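# Set the wooden crate onto its stand

## Task

Lift the wooden crate and leave it resting on its stand, never letting it fall along the way.

## Robot and tools

Robot: two arms, left_arm and right_arm, mounted side by side. left_arm sits on the +y side and right_arm on the -y side. These names do not match the left and right of camera images. Each arm ends in a two-finger gripper. The fingers point along the gripper's own +z axis and spread apart along its y axis. The reported hand point (end_effector_position) lies between the finger pads, roughly 1 cm short of the tips.

Frames: reported positions (metres), end_effector_quat_wxyz and Hand target values use the scene frame. Its origin is at table-top height, halfway between the two nominal arm bases. +z is up and +x points out across the table. The real bases are slightly off nominal: left_arm about (+0.034, +0.303, +0.025), right_arm about (+0.035, -0.303, +0.022). Reported hand poses can be wrong by a few centimetres, more when the arm is stretched. Commanded offsets do not use the scene frame; they use the axes of that arm's current Hand target.

The command row: every motion command is made of rows of 14 numbers, each between -1 and 1. Numbers 1-7 are left_arm: dx, dy, dz, rx, ry, rz, opening. Numbers 8-14 are the same seven for right_arm. All 14 are required even if only one arm should move. dx..rz are offsets, not poses. They are measured from that arm's Hand target as it stood when the action or move began, along the Hand target's own axes. A value of 1.0 means 0.6 m of travel or 180 degrees of turn. rx, ry, rz form a single rotation vector. Sending all six pose numbers as 0 re-commands the present Hand target. Sending the same offset again moves the arm further. Opening is different: it is an absolute setting, +1 fully open (0.093 m), -1 fully closed. A 0 there means half-closed, so always resend the opening you want each arm to keep.

execute_actions(actions, cameras): actions is a list of actions. Each action is up to 15 rows, one per 1/30 s control step; a short action repeats its last row to fill 15 steps. Every row in an action counts from the action's starting Hand target, not from the row before. An empty actions list returns the state plus images. cameras picks views by name: cam_high, cam_left_wrist, cam_right_wrist, or ["all"]; an unknown name voids the call.

move(target, speed, blend, opening_speed, grip_force, blocking, cameras): drives each gripper on a straight line toward its offset. target is one 14-number row or a list of up to 15 such rows; every row in the list counts from the same starting Hand targets. speed is in m/s, 0.002 to 2.9, default 0.25 (turning up to twice that in rad/s), one value or one per row. blend (m) rounds corners through a list; 0 stops at each point. opening_speed is in scale units per second, at least 0.2. grip_force is the per-pad force cap in newtons, 10 to 50, kept until changed; lower caps close the fingers slowly. blocking=false returns after about 0.5 s while the move continues. The whole path is capped at 10 s. The result adds a move: line such as done, off_target, moving, held or fault, plus limits like paced or held. done means within 10 mm and 2 degrees; neither done nor off_target tells you about contact.

wait(seconds 0-10): lets time pass with the last commands held. stop: brakes a running move. zoom_image(camera, region [x0,y0,x1,y1] in pixels, at most 504 by 504): enlarges part of the newest image from that camera. read_manual: licence texts only. finished_scene(scene): ends the current scene, irreversibly; call it only once the crate rests on the stand and will stay there with the robot off it.

Reading results: Hand target is the pose last commanded after clipping; the gripper often stops short of it, and the next command (even all zeros) asks for it again. The controller limits each step's orientation change to 40 degrees from the measured one. Joint friction and weight can leave the hand low, short or tilted. Small moves can go sideways or not happen, so check position and orientation after each move and correct any tilt. grip_measured runs from +1 open to -1 closed. Pads meet near -0.94, and each millimetre of object width adds about 0.0208. The reading may sit up to about 0.02 too high. To grip a rigid crate firmly, send a value at least 0.24 below the reading for its width, and keep sending that value while holding. To release, send a value well above the width reading. Joint positions end with the finger opening in metres. Joint torques include the arm's own weight. Tool commands shows each tool's present command.

Cautions: do not drop the crate, release it while it moves, or slam it. Nothing may fall off the table or be left off it. Never let the two arms, grippers or wrist cameras touch or squeeze each other; that can end the scene. Avoid hitting the table, the stand or the camera post hard, and avoid strain on the wrist camera cables. Going fast makes contact harder and increases lag and overshoot; approach slowly. Do not route a path close to an arm's own base, which can flip its shoulder; go around. Holding loads or pushing at unreachable poses heats motors: MOTOR HOT appears near 75 °C, and at 90 °C the arm folds and stops working. Time spent thinking also lets the scene run. Loose objects may occasionally get nudged.

Each tool is called after "Request:" as name([rows], argument=value, ...), one row to a line, values as JSON.

## Session

Request:
execute_actions(actions=[])

Scene clock: 0.00 s.
left_arm: end_effector_position=(+0.4206, +0.2900, +0.1163) grip_measured=+1.000 end_effector_quat_wxyz=(+0.584, -0.011, +0.809, +0.058) | right_arm: end_effector_position=(+0.4095, -0.3160, +0.1015) grip_measured=+1.000 end_effector_quat_wxyz=(+0.553, +0.012, +0.833, +0.002)
Joint positions: left_arm=[-0.114 1.569 0.345 0.899 -0.237 0.007 0.093] | right_arm=[-0.048 1.502 0.326 0.778 -0.04 0.001 0.093]
Joint velocities: within noise
Joint torques (N m): no reading
Motor temperatures (°C): left_arm=[30 31 37 33 28 27 28] | right_arm=[30 33 35 33 28 25 29]
Heat: left arm: 37 °C; right arm: 35 °C.
Hand target: left_arm +0.4263, +0.2899, +0.1309; +0.602, -0.017, +0.796, +0.056 | right_arm +0.4142, -0.3154, +0.1118; +0.566, +0.008, +0.824, +0.003
Tool commands: left_gripper/opening=+1.0 right_gripper/opening=+1.0

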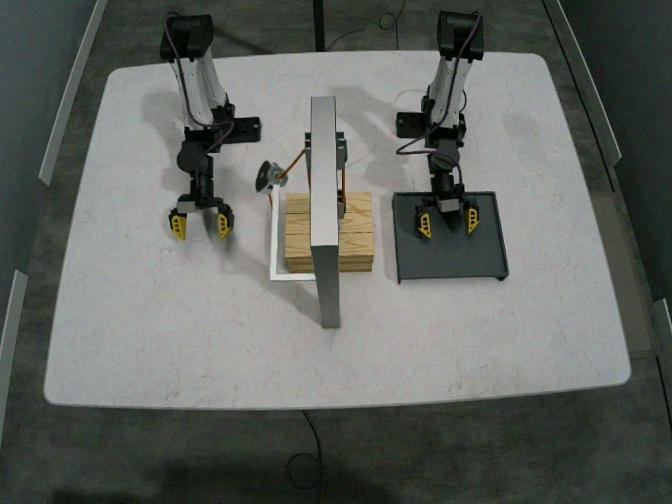

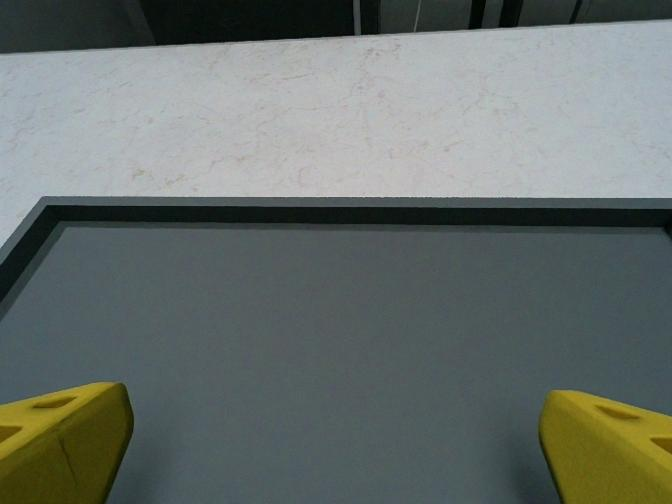

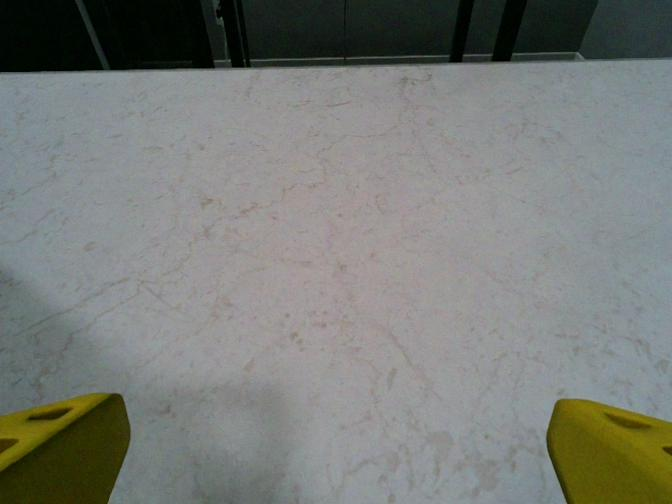

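Request:
zoom_image(camera="cam_high", region=[230, 80, 420, 350])

Request:
zoom_image(camera="cam_high", region=[370, 150, 540, 300])

Scaled by 1.867 from the camera's 672x504 image, which has a finer 960x720 frame.

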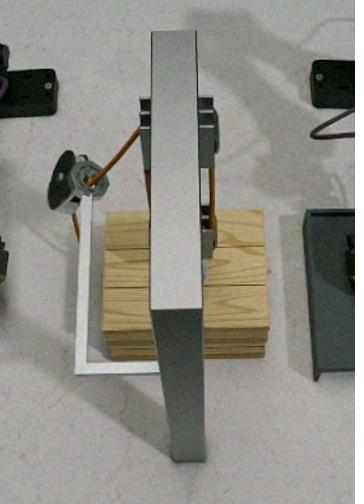

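Scaled by 2.965 from the camera's 672x504 image, which has a finer 960x720 frame.

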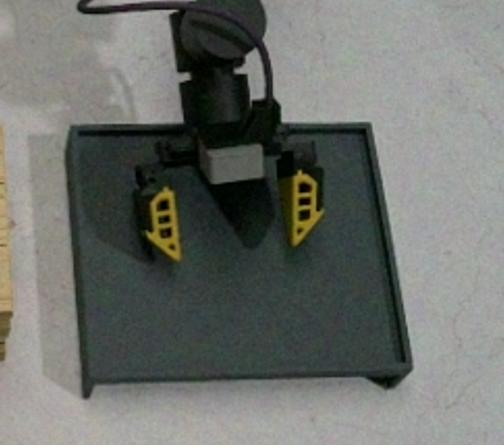

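Request:
move(target=[-0.188, 0.0835, -0.230, 0.2535, -0.0907, 0.0138, 1, -0.2053, -0.0083, -0.2465, -0.2195, -0.112, -0.0408, 1], cameras=["all"])

Scene clock: 45.10 s.
left_arm: end_effector_position=(+0.3197, +0.3186, +0.2641) grip_measured=+1.000 end_effector_quat_wxyz=(+0.654, +0.218, +0.678, -0.254) | right_arm: end_effector_position=(+0.3202, -0.3197, +0.2635) grip_measured=+1.000 end_effector_quat_wxyz=(+0.651, -0.207, +0.682, +0.263)
Joint positions: left_arm=[0.689 1.054 0.423 0.562 1.346 0.007 0.093] | right_arm=[-0.666 1.05 0.432 0.55 -1.349 0.023 0.093]
Joint torques (N m): left_arm=[0.01 -1.81 9.42 1.61 0.22 0.08] | right_arm=[-0.36 -1.55 8.32 2.44 -0.27 -0.07]
Motor temperatures (°C): left_arm=[30 33 40 43 28 27 28] | right_arm=[30 34 38 40 27 25 29]
Heat: left arm: 43 °C; right arm: 40 °C.
Hand target: left_arm +0.3203, +0.3199, +0.2797; +0.665, +0.242, +0.665, -0.241 | right_arm +0.3204, -0.3216, +0.2798; +0.667, -0.234, +0.664, +0.243
Off the commanded pose: left_arm 0.016 m, 4 deg | right_arm 0.016 m, 5 deg.
move: off_target (left_arm, right_arm)

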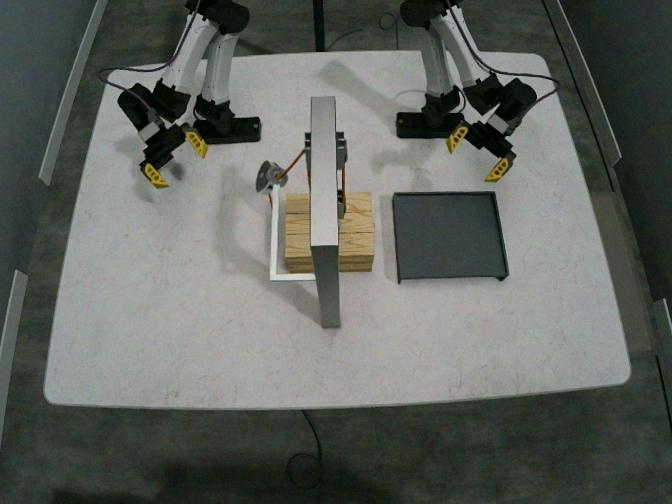

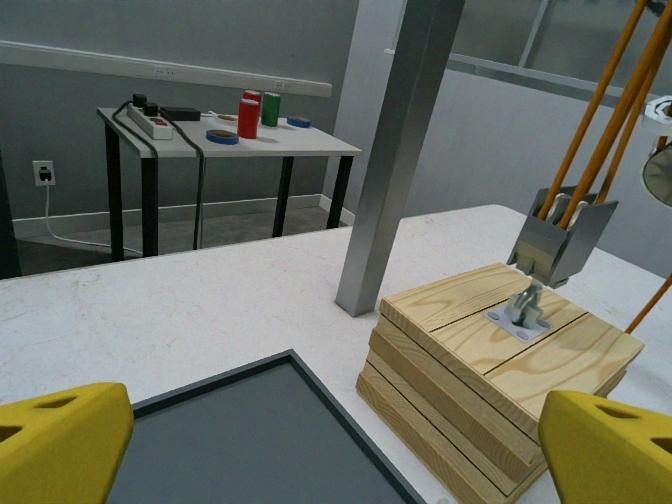

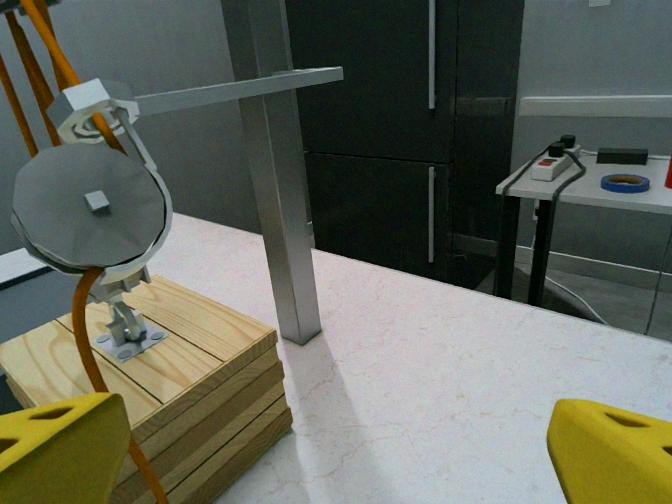

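Request:
zoom_image(camera="cam_right_wrist", region=[0, 0, 350, 504])

Request:
zoom_image(camera="cam_left_wrist", region=[420, 0, 672, 400])

Request:
zoom_image(camera="cam_high", region=[240, 80, 520, 340])

Scaled by 1.000.

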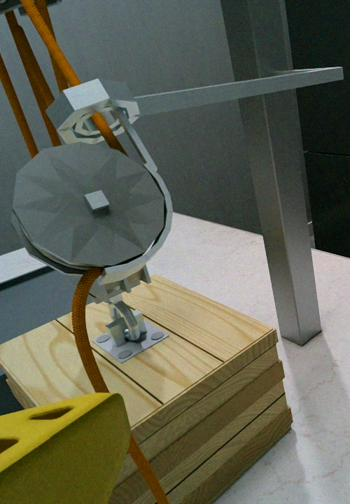

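Scaled by 1.260 from the camera's 672x504 image, which has a finer 960x720 frame.

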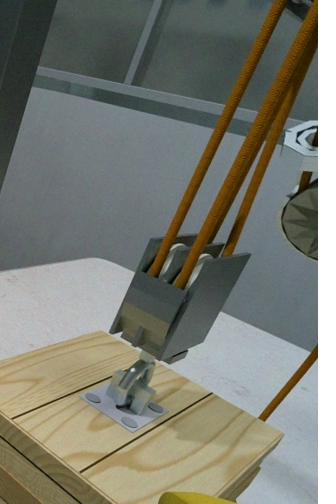

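Scaled by 1.800 from the camera's 672x504 image, which has a finer 960x720 frame.

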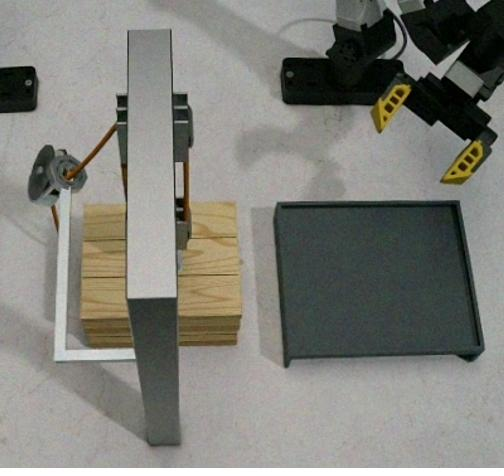

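Request:
move([
  [0,0,0,0,0,0,1,-0.0833,0.0212,-0.0257,0.1933,0.374,0.13,1],
  [0,0,0,0,0,0,1,-0.0333,0.0468,-0.0045,0.4544,0.3022,0.6398,1],
], cameras=["all"], blend=[0.05, 0])

Scene clock: 119.40 s.
left_arm: end_effector_position=(+0.3196, +0.3184, +0.2641) grip_measured=+1.000 end_effector_quat_wxyz=(+0.654, +0.218, +0.678, -0.254) | right_arm: end_effector_position=(+0.3059, -0.3058, +0.3022) grip_measured=+1.000 end_effector_quat_wxyz=(+0.033, +0.699, +0.680, +0.219)
Joint positions: left_arm=[0.689 1.054 0.423 0.562 1.347 0.007 0.093] | right_arm=[-0.206 1.409 1.705 -1.556 -0.326 1.439 0.093]
Joint torques (N m): left_arm=[0.01 -1.83 9.4 1.61 0.22 0.08] | right_arm=[-0.44 -3.23 4.62 0.89 -0.47 0.04]
Motor temperatures (°C): left_arm=[30 30 48 42 28 27 28] | right_arm=[30 33 43 43 27 25 29]
Heat: left arm: 48 °C; right arm: 43 °C.
Hand target: left_arm +0.3203, +0.3199, +0.2797; +0.665, +0.242, +0.665, -0.241 | right_arm +0.3005, -0.3019, +0.3000; -0.123, +0.697, +0.696, +0.123
Off the commanded pose: left_arm 0.016 m, 4 deg | right_arm 0.007 m, 21 deg.
joint sent to its limit (right arm) — joint 4 (wrist pitch), lower limit. The joint targets are off in position and orientation.
move: off_target (left_arm, right_arm)

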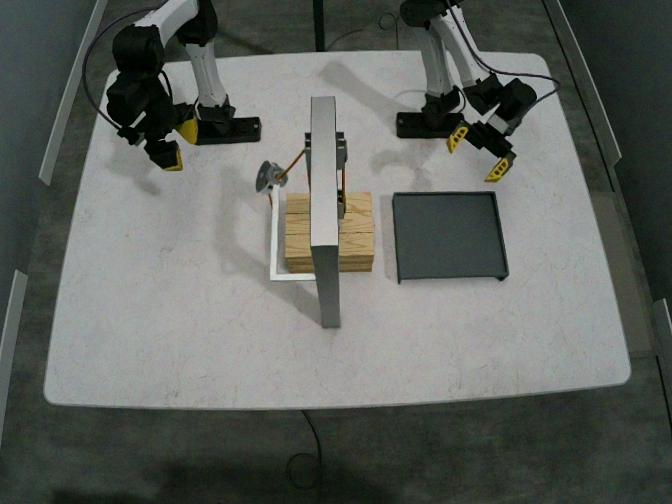

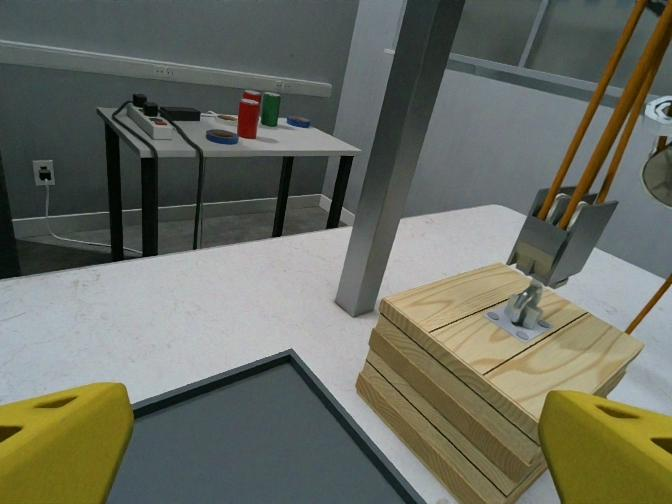

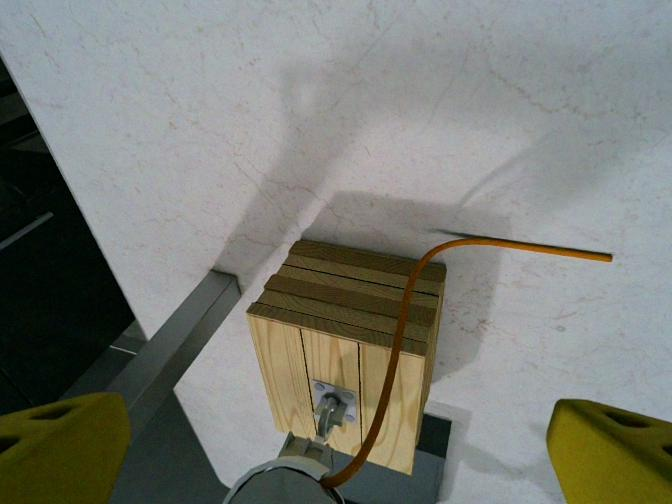

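Request:
move([
  [0,0,0,0,0,0,1,0.0345,-0.083,0.0125,0,-0.174,-0.509,1],
  [0,0,0,0,0,0,1,0.0577,-0.079,0.3048,-0.4526,-0.3011,-0.6465,1],
], cameras=["all"], blend=[0.05, 0])

Scene clock: 212.90 s.
left_arm: end_effector_position=(+0.3196, +0.3184, +0.2641) grip_measured=+1.000 end_effector_quat_wxyz=(+0.654, +0.218, +0.678, -0.254) | right_arm: end_effector_position=(+0.2517, -0.2096, +0.1342) grip_measured=+1.000 end_effector_quat_wxyz=(+0.577, -0.249, +0.744, +0.228)
Joint positions: left_arm=[0.689 1.054 0.423 0.562 1.347 0.007 0.093] | right_arm=[-0.129 0.347 -0.002 0.011 -0.806 -0.195 0.093]
Joint torques (N m): left_arm=[0.01 -1.83 9.39 1.61 0.22 0.09] | right_arm=[-0.42 2.15 6.23 2.92 -0.5 -0.32]
Heat: left arm: 50 °C; right arm: 40 °C.
Hand target: left_arm +0.3203, +0.3199, +0.2797; +0.665, +0.242, +0.665, -0.241 | right_arm +0.2530, -0.2068, +0.1400; +0.664, -0.242, +0.664, +0.242
Off the commanded pose: left_arm 0.016 m, 4 deg | right_arm 0.007 m, 14 deg.
joint sent to its limit (right arm) — joint 3 (elbow), lower limit, where the elbow is as bent as it goes. The joint targets are off in orientation, not in position.
move: off_target (left_arm, right_arm)

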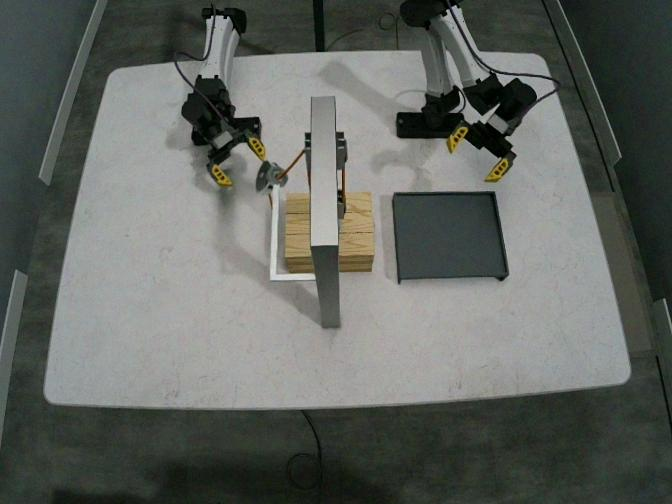

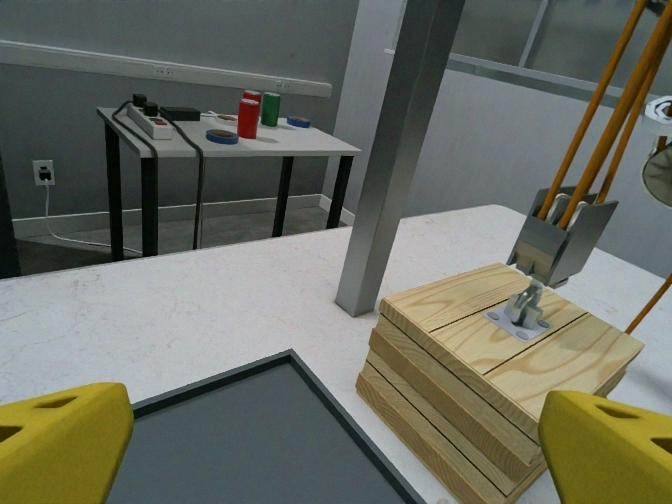

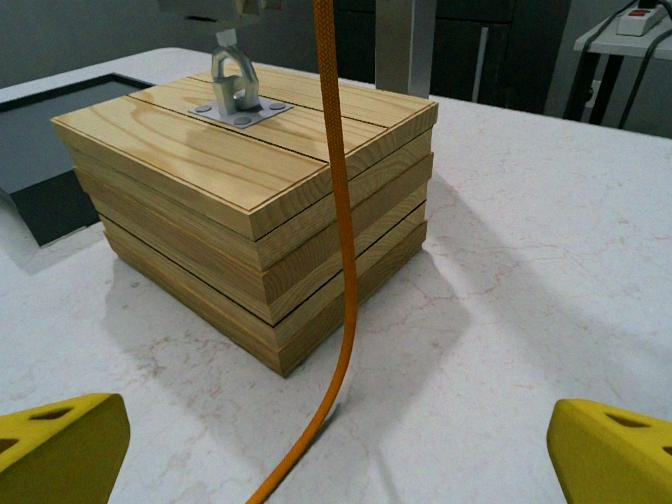

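Request:
zoom_image(camera="cam_right_wrist", region=[0, 20, 250, 260])

Request:
zoom_image(camera="cam_right_wrist", region=[150, 0, 450, 200])

Scaled by 2.016 from the camera's 672x504 image, which has a finer 960x720 frame.

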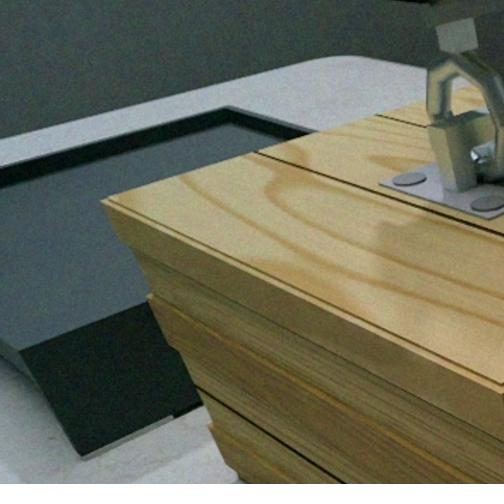

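Scaled by 1.680 from the camera's 672x504 image, which has a finer 960x720 frame.

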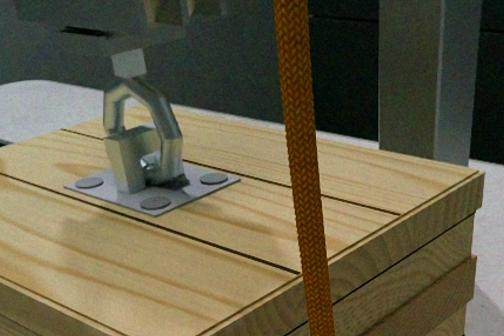

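Request:
move(target=[0,0,0,0,0,0,1,-0.02,-0.006,0.213,0,0,0,1], cameras=["cam_right_wrist","cam_high"], speed=0.15)

Scene clock: 231.03 s.
left_arm: end_effector_position=(+0.3196, +0.3184, +0.2641) grip_measured=+1.000 end_effector_quat_wxyz=(+0.654, +0.218, +0.678, -0.254) | right_arm: end_effector_position=(+0.3411, -0.1217, +0.1173) grip_measured=+1.000 end_effector_quat_wxyz=(+0.603, -0.266, +0.708, +0.253)
Joint positions: left_arm=[0.689 1.054 0.423 0.562 1.347 0.007 0.093] | right_arm=[0.351 1.709 0.168 1.383 -0.407 -0.025 0.093]
Joint torques (N m): left_arm=[0.01 -1.83 9.39 1.61 0.22 0.09] | right_arm=[-0.01 -4.08 3.89 4.02 0.25 0.06]
Heat: left arm: 51 °C; right arm: 46 °C.
Hand target: left_arm +0.3203, +0.3199, +0.2797; +0.665, +0.242, +0.665, -0.241 | right_arm +0.3532, -0.1274, +0.1520; +0.664, -0.242, +0.664, +0.242
Off the commanded pose: left_arm 0.016 m, 4 deg | right_arm 0.037 m, 9 deg.
move: off_target (left_arm, right_arm)
Images, in order (width x height): cam_high 672x504, cam_right_wrist 672x504.

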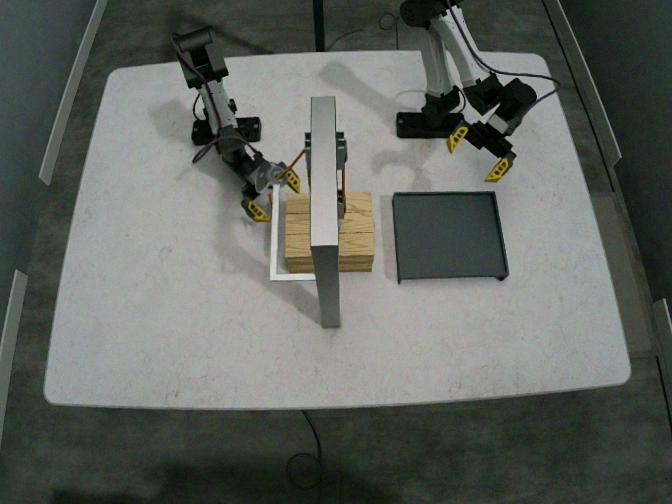

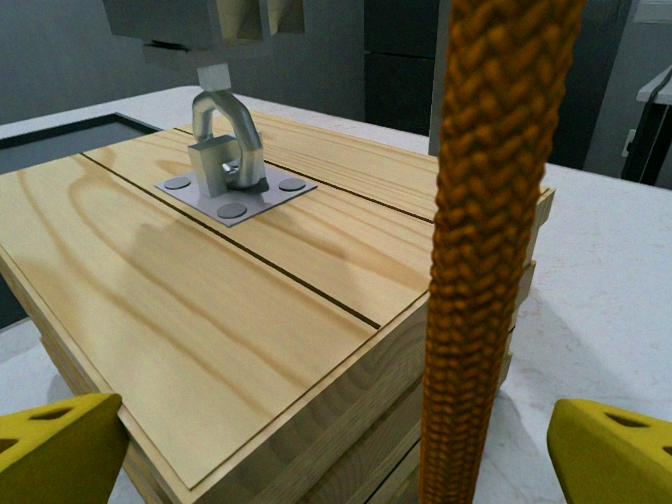

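Request:
wait(seconds=0.1, cameras=["cam_left_wrist", "cam_high"])

Request:
zoom_image(camera="cam_high", region=[180, 120, 340, 290])

Request:
zoom_image(camera="cam_left_wrist", region=[420, 0, 672, 400])

Scene clock: 239.63 s.
left_arm: end_effector_position=(+0.3196, +0.3184, +0.2641) grip_measured=+1.000 end_effector_quat_wxyz=(+0.654, +0.218, +0.678, -0.254) | right_arm: end_effector_position=(+0.3411, -0.1217, +0.1173) grip_measured=+1.000 end_effector_quat_wxyz=(+0.603, -0.266, +0.708, +0.253)
Joint positions: left_arm=[0.689 1.054 0.423 0.562 1.347 0.007 0.093] | right_arm=[0.351 1.709 0.168 1.383 -0.407 -0.025 0.093]
Joint torques (N m): left_arm=[0.02 -1.83 9.39 1.62 0.22 0.09] | right_arm=[0.05 -4.07 3.86 4.03 0.24 0.07]
Motor temperatures (°C): left_arm=[30 29 51 44 28 27 28] | right_arm=[30 32 40 50 27 25 29]
Heat: left arm: 51 °C; right arm: 50 °C.
Hand target: left_arm +0.3203, +0.3199, +0.2797; +0.665, +0.242, +0.665, -0.241 | right_arm +0.3532, -0.1274, +0.1520; +0.664, -0.242, +0.664, +0.242
Tool commands: left_gripper/opening=+1.0 right_gripper/opening=+1.0
Off the commanded pose: left_arm 0.016 m, 4 deg | right_arm 0.037 m, 9 deg.
wait: 0.10 s; at rest from the start
Images, in order (width x height): cam_high 672x504, cam_left_wrist 672x504.

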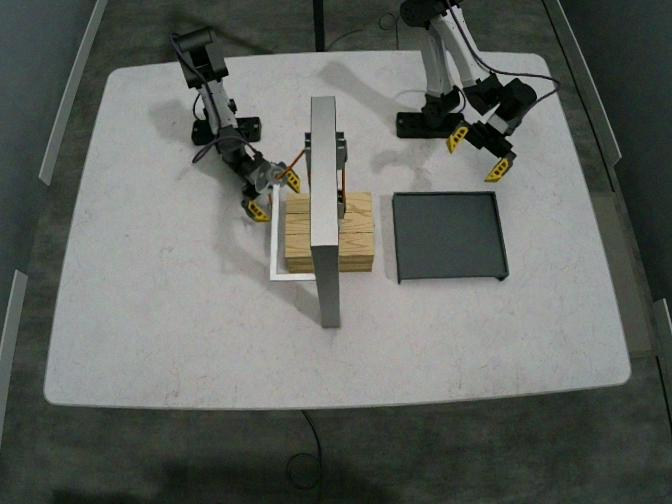

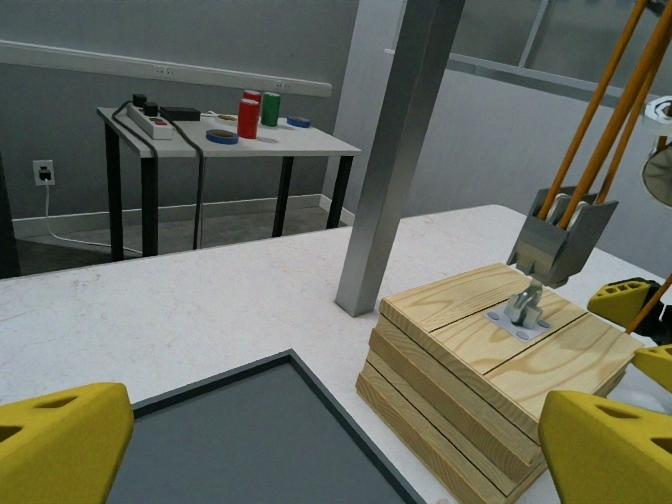

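Scaled by 2.965 from the camera's 672x504 image, which has a finer 960x720 frame.

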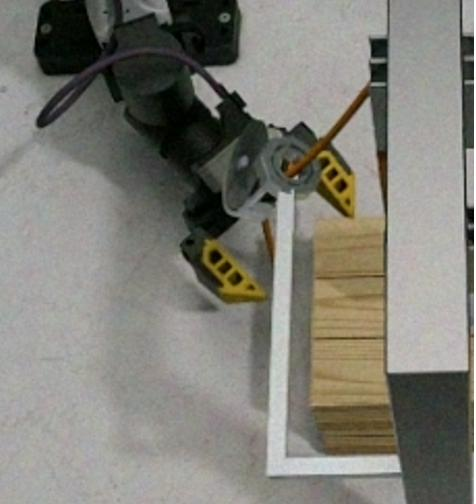

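Scaled by 1.260 from the camera's 672x504 image, which has a finer 960x720 frame.

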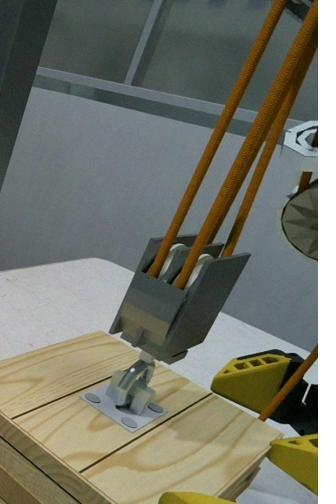

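Request:
move(target=[0,0,0,0,0,0,1,0.053,-0.03,0.0,0,0,0,1], cameras=["cam_right_wrist","cam_high"], speed=0.1)

Scene clock: 245.27 s.
left_arm: end_effector_position=(+0.3196, +0.3184, +0.2641) grip_measured=+1.000 end_effector_quat_wxyz=(+0.654, +0.218, +0.678, -0.254) | right_arm: end_effector_position=(+0.3412, -0.1313, +0.0910) grip_measured=+1.000 end_effector_quat_wxyz=(+0.575, -0.264, +0.725, +0.271)
Joint positions: left_arm=[0.689 1.054 0.423 0.562 1.347 0.007 0.093] | right_arm=[0.283 1.844 0.168 1.456 -0.5 -0.016 0.093]
Joint torques (N m): left_arm=[0.02 -1.81 9.4 1.61 0.22 0.09] | right_arm=[-1.37 -4.07 5.16 3.63 0.25 -0.29]
Heat: left arm: 51 °C; right arm: 52 °C.
Hand target: left_arm +0.3203, +0.3199, +0.2797; +0.665, +0.242, +0.665, -0.241 | right_arm +0.3648, -0.1412, +0.1202; +0.664, -0.242, +0.664, +0.242
Off the commanded pose: left_arm 0.016 m, 4 deg | right_arm 0.039 m, 13 deg.
joint sent to its limit (right arm) — joint 4 (wrist pitch), upper limit. The joint targets are off in position and orientation.
move: off_target (left_arm, right_arm)
Images, in order (width x height): cam_high 672x504, cam_right_wrist 672x504.

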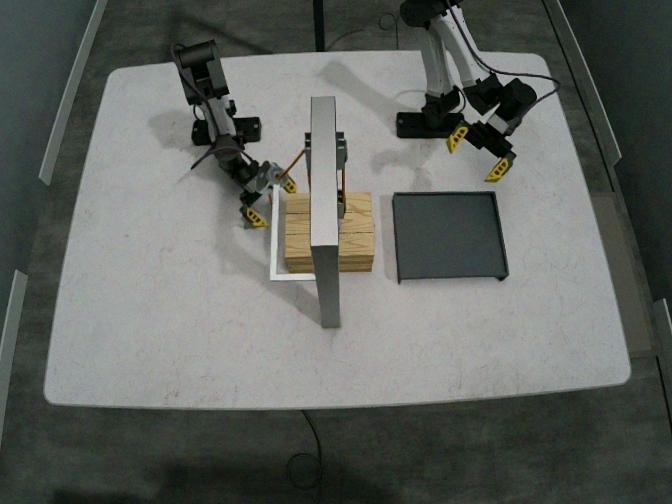

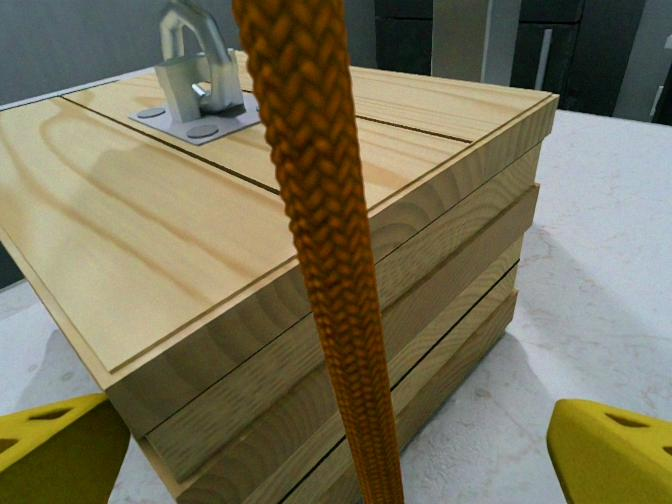

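Request:
move([
  [0,0,0,0,0,0,1,0,0.013,-0.2065,0,0,0,1],
  [0,0,0,0,0,0,1,-0.0667,-0.0718,-0.1577,-0.1944,0,0,1],
], cameras=["cam_right_wrist","cam_high"], speed=0.2, blend=[0.02,0])

Scene clock: 274.73 s.
left_arm: end_effector_position=(+0.3196, +0.3184, +0.2641) grip_measured=+1.000 end_effector_quat_wxyz=(+0.654, +0.218, +0.678, -0.254) | right_arm: end_effector_position=(+0.3180, -0.2345, +0.1574) grip_measured=+1.000 end_effector_quat_wxyz=(+0.583, -0.392, +0.588, +0.401)
Joint positions: left_arm=[0.689 1.054 0.423 0.562 1.347 0.007 0.093] | right_arm=[-0.375 1.765 0.33 1.403 -1.571 -0.017 0.093]
Joint torques (N m): left_arm=[0.01 -1.81 9.39 1.61 0.22 0.09] | right_arm=[0.2 -4.11 4.97 1.62 -0.26 -0.03]
Motor temperatures (°C): left_arm=[30 29 51 45 28 27 28] | right_arm=[30 32 39 55 27 25 29]
Heat: left arm: 51 °C; right arm: 55 °C.
Hand target: left_arm +0.3203, +0.3199, +0.2797; +0.665, +0.242, +0.665, -0.241 | right_arm +0.3201, -0.2350, +0.1603; +0.561, -0.431, +0.561, +0.430
Off the commanded pose: left_arm 0.016 m, 4 deg | right_arm 0.004 m, 7 deg.
joint sent to its limit (right arm) — joint 5 (wrist yaw), lower limit. The joint targets are off in orientation, not in position.
move: off_target (left_arm, right_arm)
Images, in order (width x height): cam_high 672x504, cam_right_wrist 672x504.

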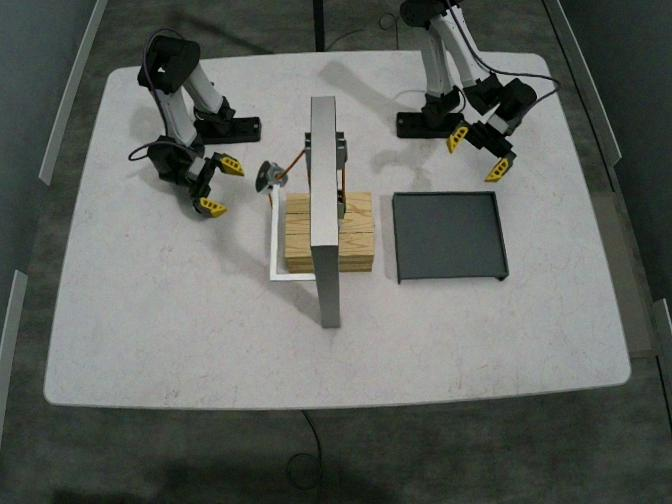

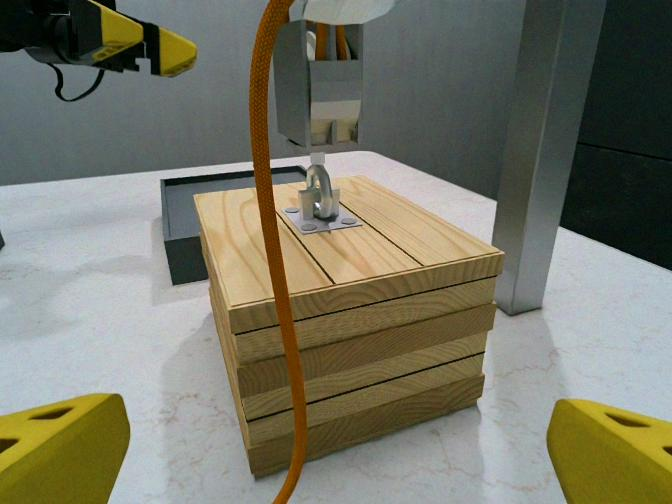

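Request:
zoom_image(camera="cam_right_wrist", region=[180, 0, 460, 250])

Scaled by 1.800 from the camera's 672x504 image, which has a finer 960x720 frame.

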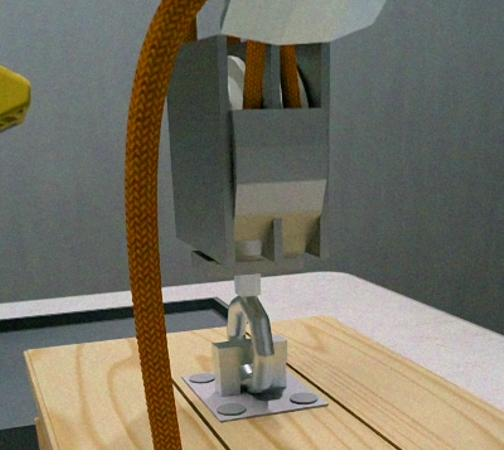

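Request:
move(target=[0,0,0,0,0,0,1,0.02,0.0304,0.1713,0,0,0,1], cameras=["cam_right_wrist","cam_high"], speed=0.15)

Scene clock: 290.70 s.
left_arm: end_effector_position=(+0.3196, +0.3184, +0.2641) grip_measured=+1.000 end_effector_quat_wxyz=(+0.654, +0.218, +0.678, -0.254) | right_arm: end_effector_position=(+0.3210, -0.1329, +0.1373) grip_measured=+1.000 end_effector_quat_wxyz=(+0.535, -0.417, +0.582, +0.448)
Joint positions: left_arm=[0.689 1.054 0.423 0.562 1.347 0.007 0.093] | right_arm=[0.033 1.85 0.352 1.403 -1.289 -0.017 0.093]
Joint torques (N m): left_arm=[0.01 -1.83 9.37 1.61 0.22 0.09] | right_arm=[0.76 -4.74 4.96 2.58 0.01 -0.05]
Motor temperatures (°C): left_arm=[30 29 51 45 28 27 28] | right_arm=[30 32 39 50 27 25 29]
Heat: left arm: 51 °C; right arm: 50 °C.
Hand target: left_arm +0.3203, +0.3199, +0.2797; +0.665, +0.242, +0.665, -0.241 | right_arm +0.3290, -0.1310, +0.1482; +0.561, -0.431, +0.561, +0.430
Off the commanded pose: left_arm 0.016 m, 4 deg | right_arm 0.014 m, 5 deg.
move: off_target (left_arm, right_arm)
Images, in order (width x height): cam_high 672x504, cam_right_wrist 672x504.

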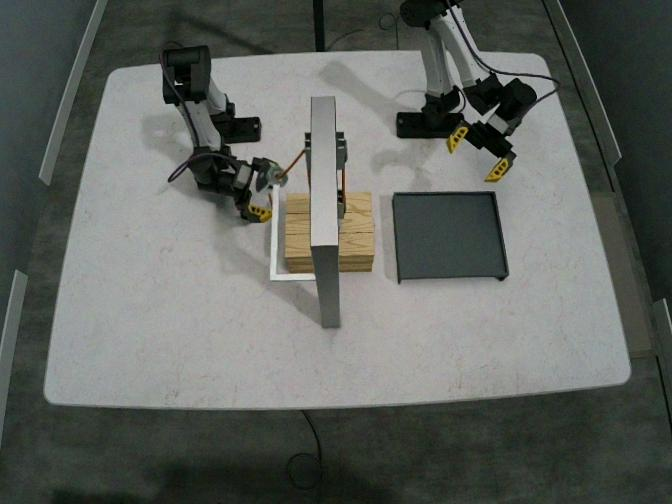

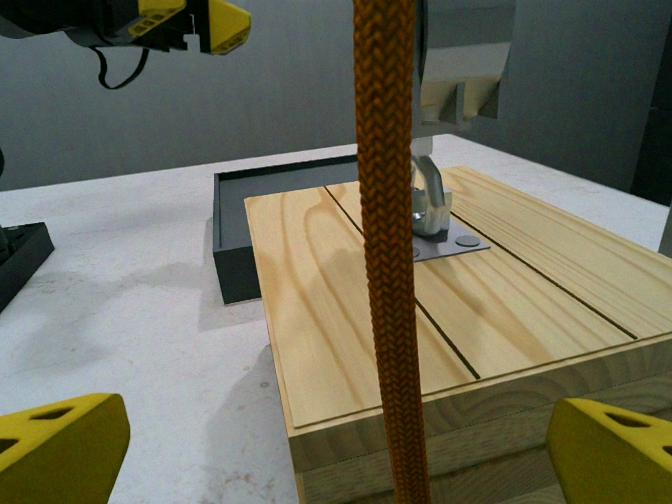

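Request:
move([
  [0,0,0,0,0,0,1,0,-0.02,0.023,0,0,0,1],
  [0,0,0,0,0,0,1,0,-0.02,0.023,0,0,0,-1],
], cameras=["cam_right_wrist","cam_high"], speed=0.1)

Scene clock: 297.30 s.
left_arm: end_effector_position=(+0.3196, +0.3184, +0.2641) grip_measured=+1.000 end_effector_quat_wxyz=(+0.654, +0.218, +0.678, -0.254) | right_arm: end_effector_position=(+0.3359, -0.1215, +0.1387) grip_measured=-0.969 end_effector_quat_wxyz=(+0.539, -0.422, +0.577, +0.446)
Joint positions: left_arm=[0.689 1.054 0.423 0.562 1.347 0.007 0.093] | right_arm=[0.075 1.89 0.416 1.403 -1.252 -0.008 0]
Joint torques (N m): left_arm=[-0.01 -1.81 9.39 1.61 0.22 0.09] | right_arm=[0.73 -5.11 5.14 2.42 0.02 -0.06]
Heat: left arm: 51 °C; right arm: 51 °C.
Hand target: left_arm +0.3203, +0.3199, +0.2797; +0.665, +0.242, +0.665, -0.241 | right_arm +0.3441, -0.1208, +0.1482; +0.561, -0.431, +0.561, +0.430
Off the commanded pose: left_arm 0.016 m, 4 deg | right_arm 0.013 m, 4 deg.
move: off_target (left_arm, right_arm); target 2's new opening was sent with right_arm's hand 0.013 m and 4 deg from that target
Images, in order (width x height): cam_high 672x504, cam_right_wrist 672x504.

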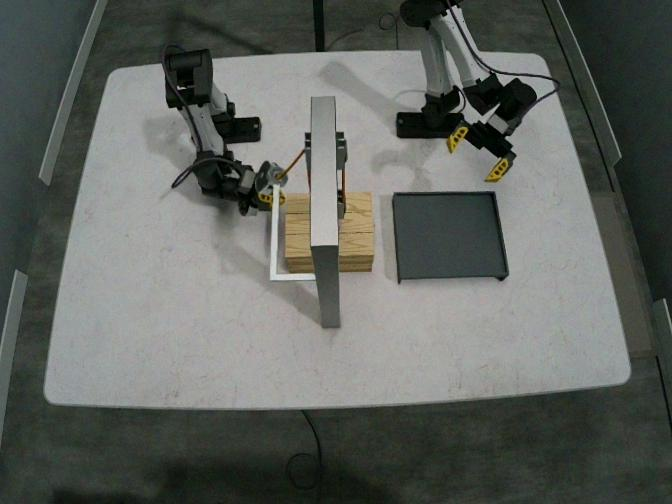

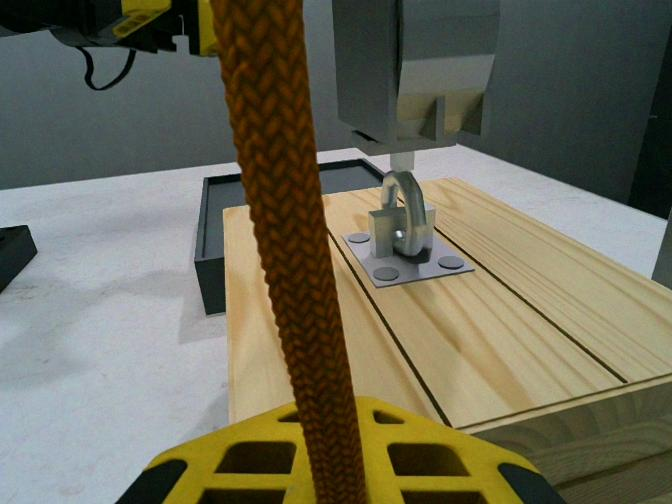

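Request:
zoom_image(camera="cam_right_wrist", region=[230, 340, 460, 504])

Scaled by 2.191 from the camera's 672x504 image, which has a finer 960x720 frame.

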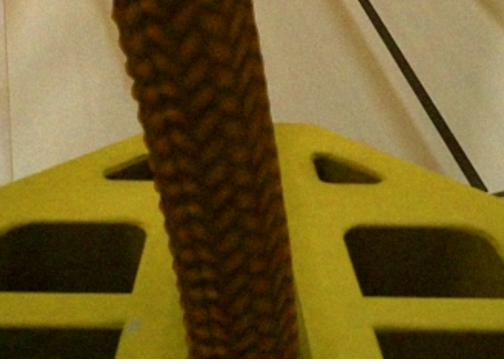

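Request:
move(target=[0,0,0,0,0,0,1,0.03,0,-0.15,0,0,0,-1], cameras=["all"], speed=0.1)

Scene clock: 303.47 s.
left_arm: end_effector_position=(+0.3196, +0.3184, +0.2641) grip_measured=+1.000 end_effector_quat_wxyz=(+0.654, +0.218, +0.678, -0.254) | right_arm: end_effector_position=(+0.3286, -0.1915, +0.1471) grip_measured=-0.969 end_effector_quat_wxyz=(+0.564, -0.450, +0.546, +0.426)
Joint positions: left_arm=[0.689 1.054 0.423 0.562 1.347 0.007 0.093] | right_arm=[-0.198 1.89 0.415 1.469 -1.54 -0.049 0]
Joint torques (N m): left_arm=[0.01 -1.81 9.39 1.61 0.22 0.09] | right_arm=[-4.44 -1.54 0.92 1.73 -0.42 -0.37]
Heat: left arm: 52 °C; right arm: 50 °C.
Hand target: left_arm +0.3203, +0.3199, +0.2797; +0.665, +0.242, +0.665, -0.241 | right_arm +0.3209, -0.2077, +0.1303; +0.561, -0.431, +0.561, +0.430
Off the commanded pose: left_arm 0.016 m, 4 deg | right_arm 0.025 m, 3 deg.
move: off_target (left_arm, right_arm)

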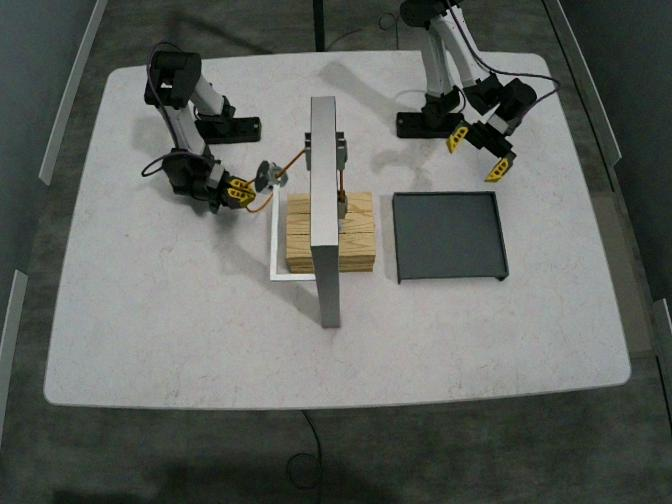

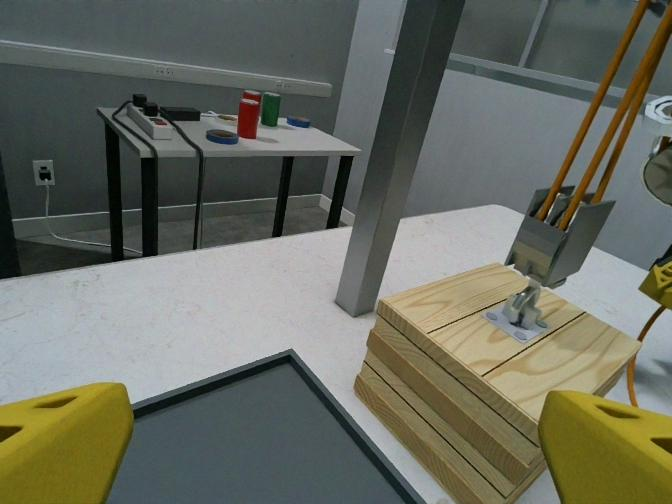

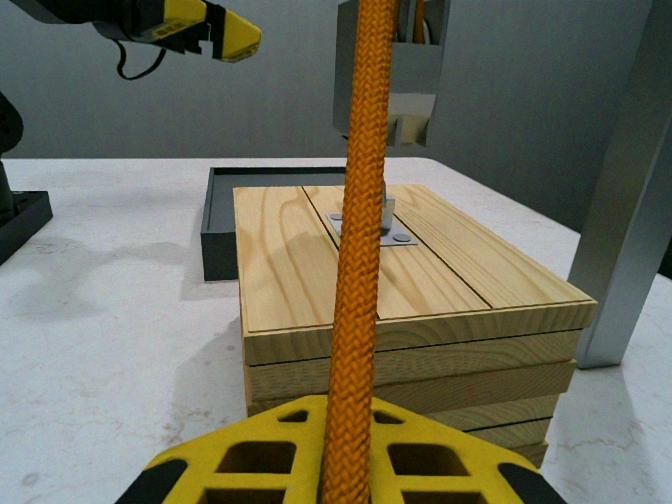

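Request:
move(target=[0,0,0,0,0,0,1,0.0333,-0.1068,-0.1473,0.1667,0,0,-1], cameras=["all"], speed=0.1)

Scene clock: 314.33 s.
left_arm: end_effector_position=(+0.3196, +0.3184, +0.2641) grip_measured=+1.000 end_effector_quat_wxyz=(+0.654, +0.218, +0.678, -0.254) | right_arm: end_effector_position=(+0.3377, -0.2627, +0.1334) grip_measured=-0.969 end_effector_quat_wxyz=(+0.619, -0.369, +0.606, +0.338)
Joint positions: left_arm=[0.689 1.054 0.423 0.562 1.347 0.007 0.093] | right_arm=[-0.445 1.901 0.344 1.472 -1.498 -0.132 0]
Joint torques (N m): left_arm=[0.02 -1.83 9.39 1.61 0.22 0.09] | right_arm=[-8.21 0.12 1.09 2.02 1.21 -0.22]
Heat: left arm: 52 °C; right arm: 49 °C.
Hand target: left_arm +0.3203, +0.3199, +0.2797; +0.665, +0.242, +0.665, -0.241 | right_arm +0.3600, -0.3097, +0.1104; +0.653, -0.271, +0.653, +0.270
Off the commanded pose: left_arm 0.016 m, 4 deg | right_arm 0.057 m, 15 deg.
move: off_target (left_arm, right_arm)

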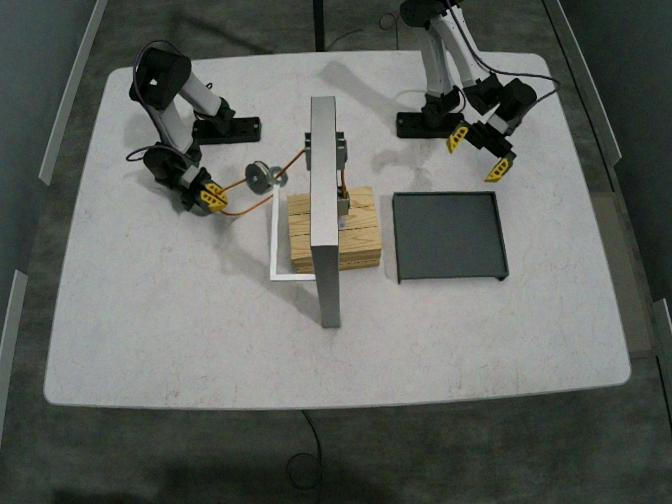

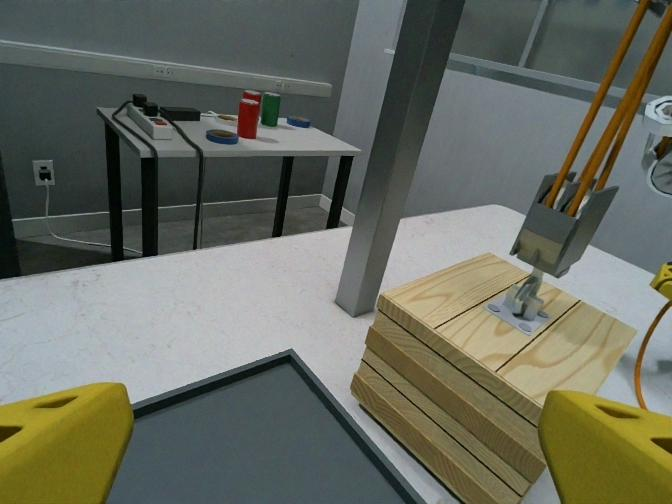

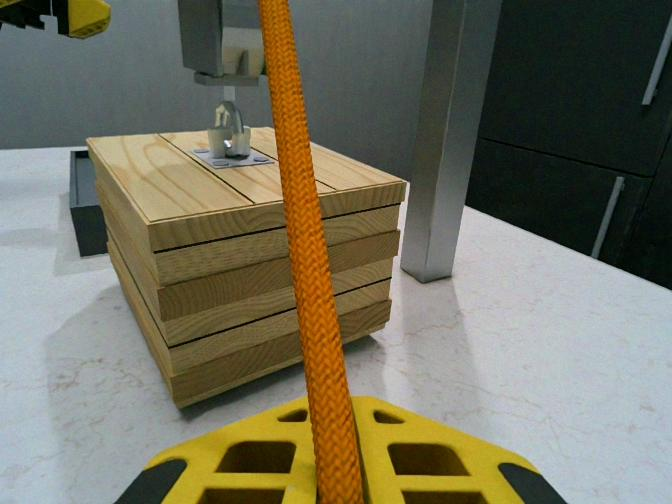

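Request:
move(target=[0,0,0,0,0,0,1,0.0167,-0.1886,-0.0707,0.0556,0,0,-1], cameras=["all"], speed=0.1)

Scene clock: 322.47 s.
left_arm: end_effector_position=(+0.3196, +0.3184, +0.2641) grip_measured=+1.000 end_effector_quat_wxyz=(+0.654, +0.218, +0.678, -0.254) | right_arm: end_effector_position=(+0.3807, -0.3559, +0.1208) grip_measured=-0.969 end_effector_quat_wxyz=(+0.650, -0.339, +0.621, +0.279)
Joint positions: left_arm=[0.689 1.054 0.423 0.562 1.347 0.007 0.093] | right_arm=[-0.649 2.1 0.602 1.47 -1.56 -0.123 0]
Joint torques (N m): left_arm=[0.01 -1.83 9.39 1.61 0.22 0.09] | right_arm=[-7.49 -1.69 5.15 1.37 1.65 0.19]
Heat: left arm: 52 °C; right arm: 49 °C.
Hand target: left_arm +0.3203, +0.3199, +0.2797; +0.665, +0.242, +0.665, -0.241 | right_arm +0.4101, -0.4197, +0.1005; +0.674, -0.213, +0.674, +0.212
Off the commanded pose: left_arm 0.016 m, 4 deg | right_arm 0.073 m, 18 deg.
move: off_target (left_arm, right_arm)

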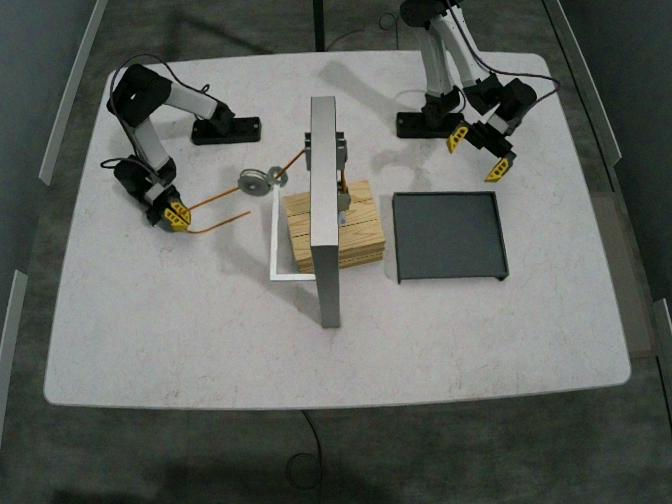

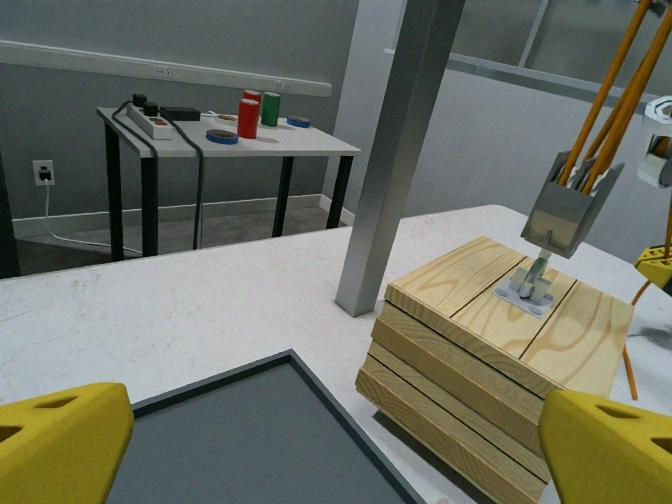

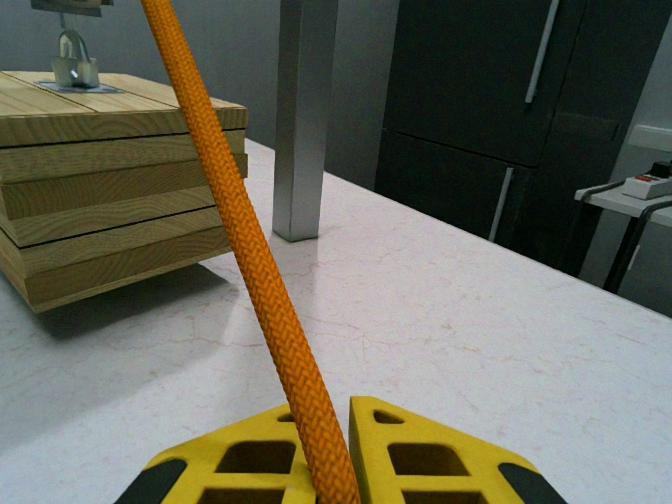

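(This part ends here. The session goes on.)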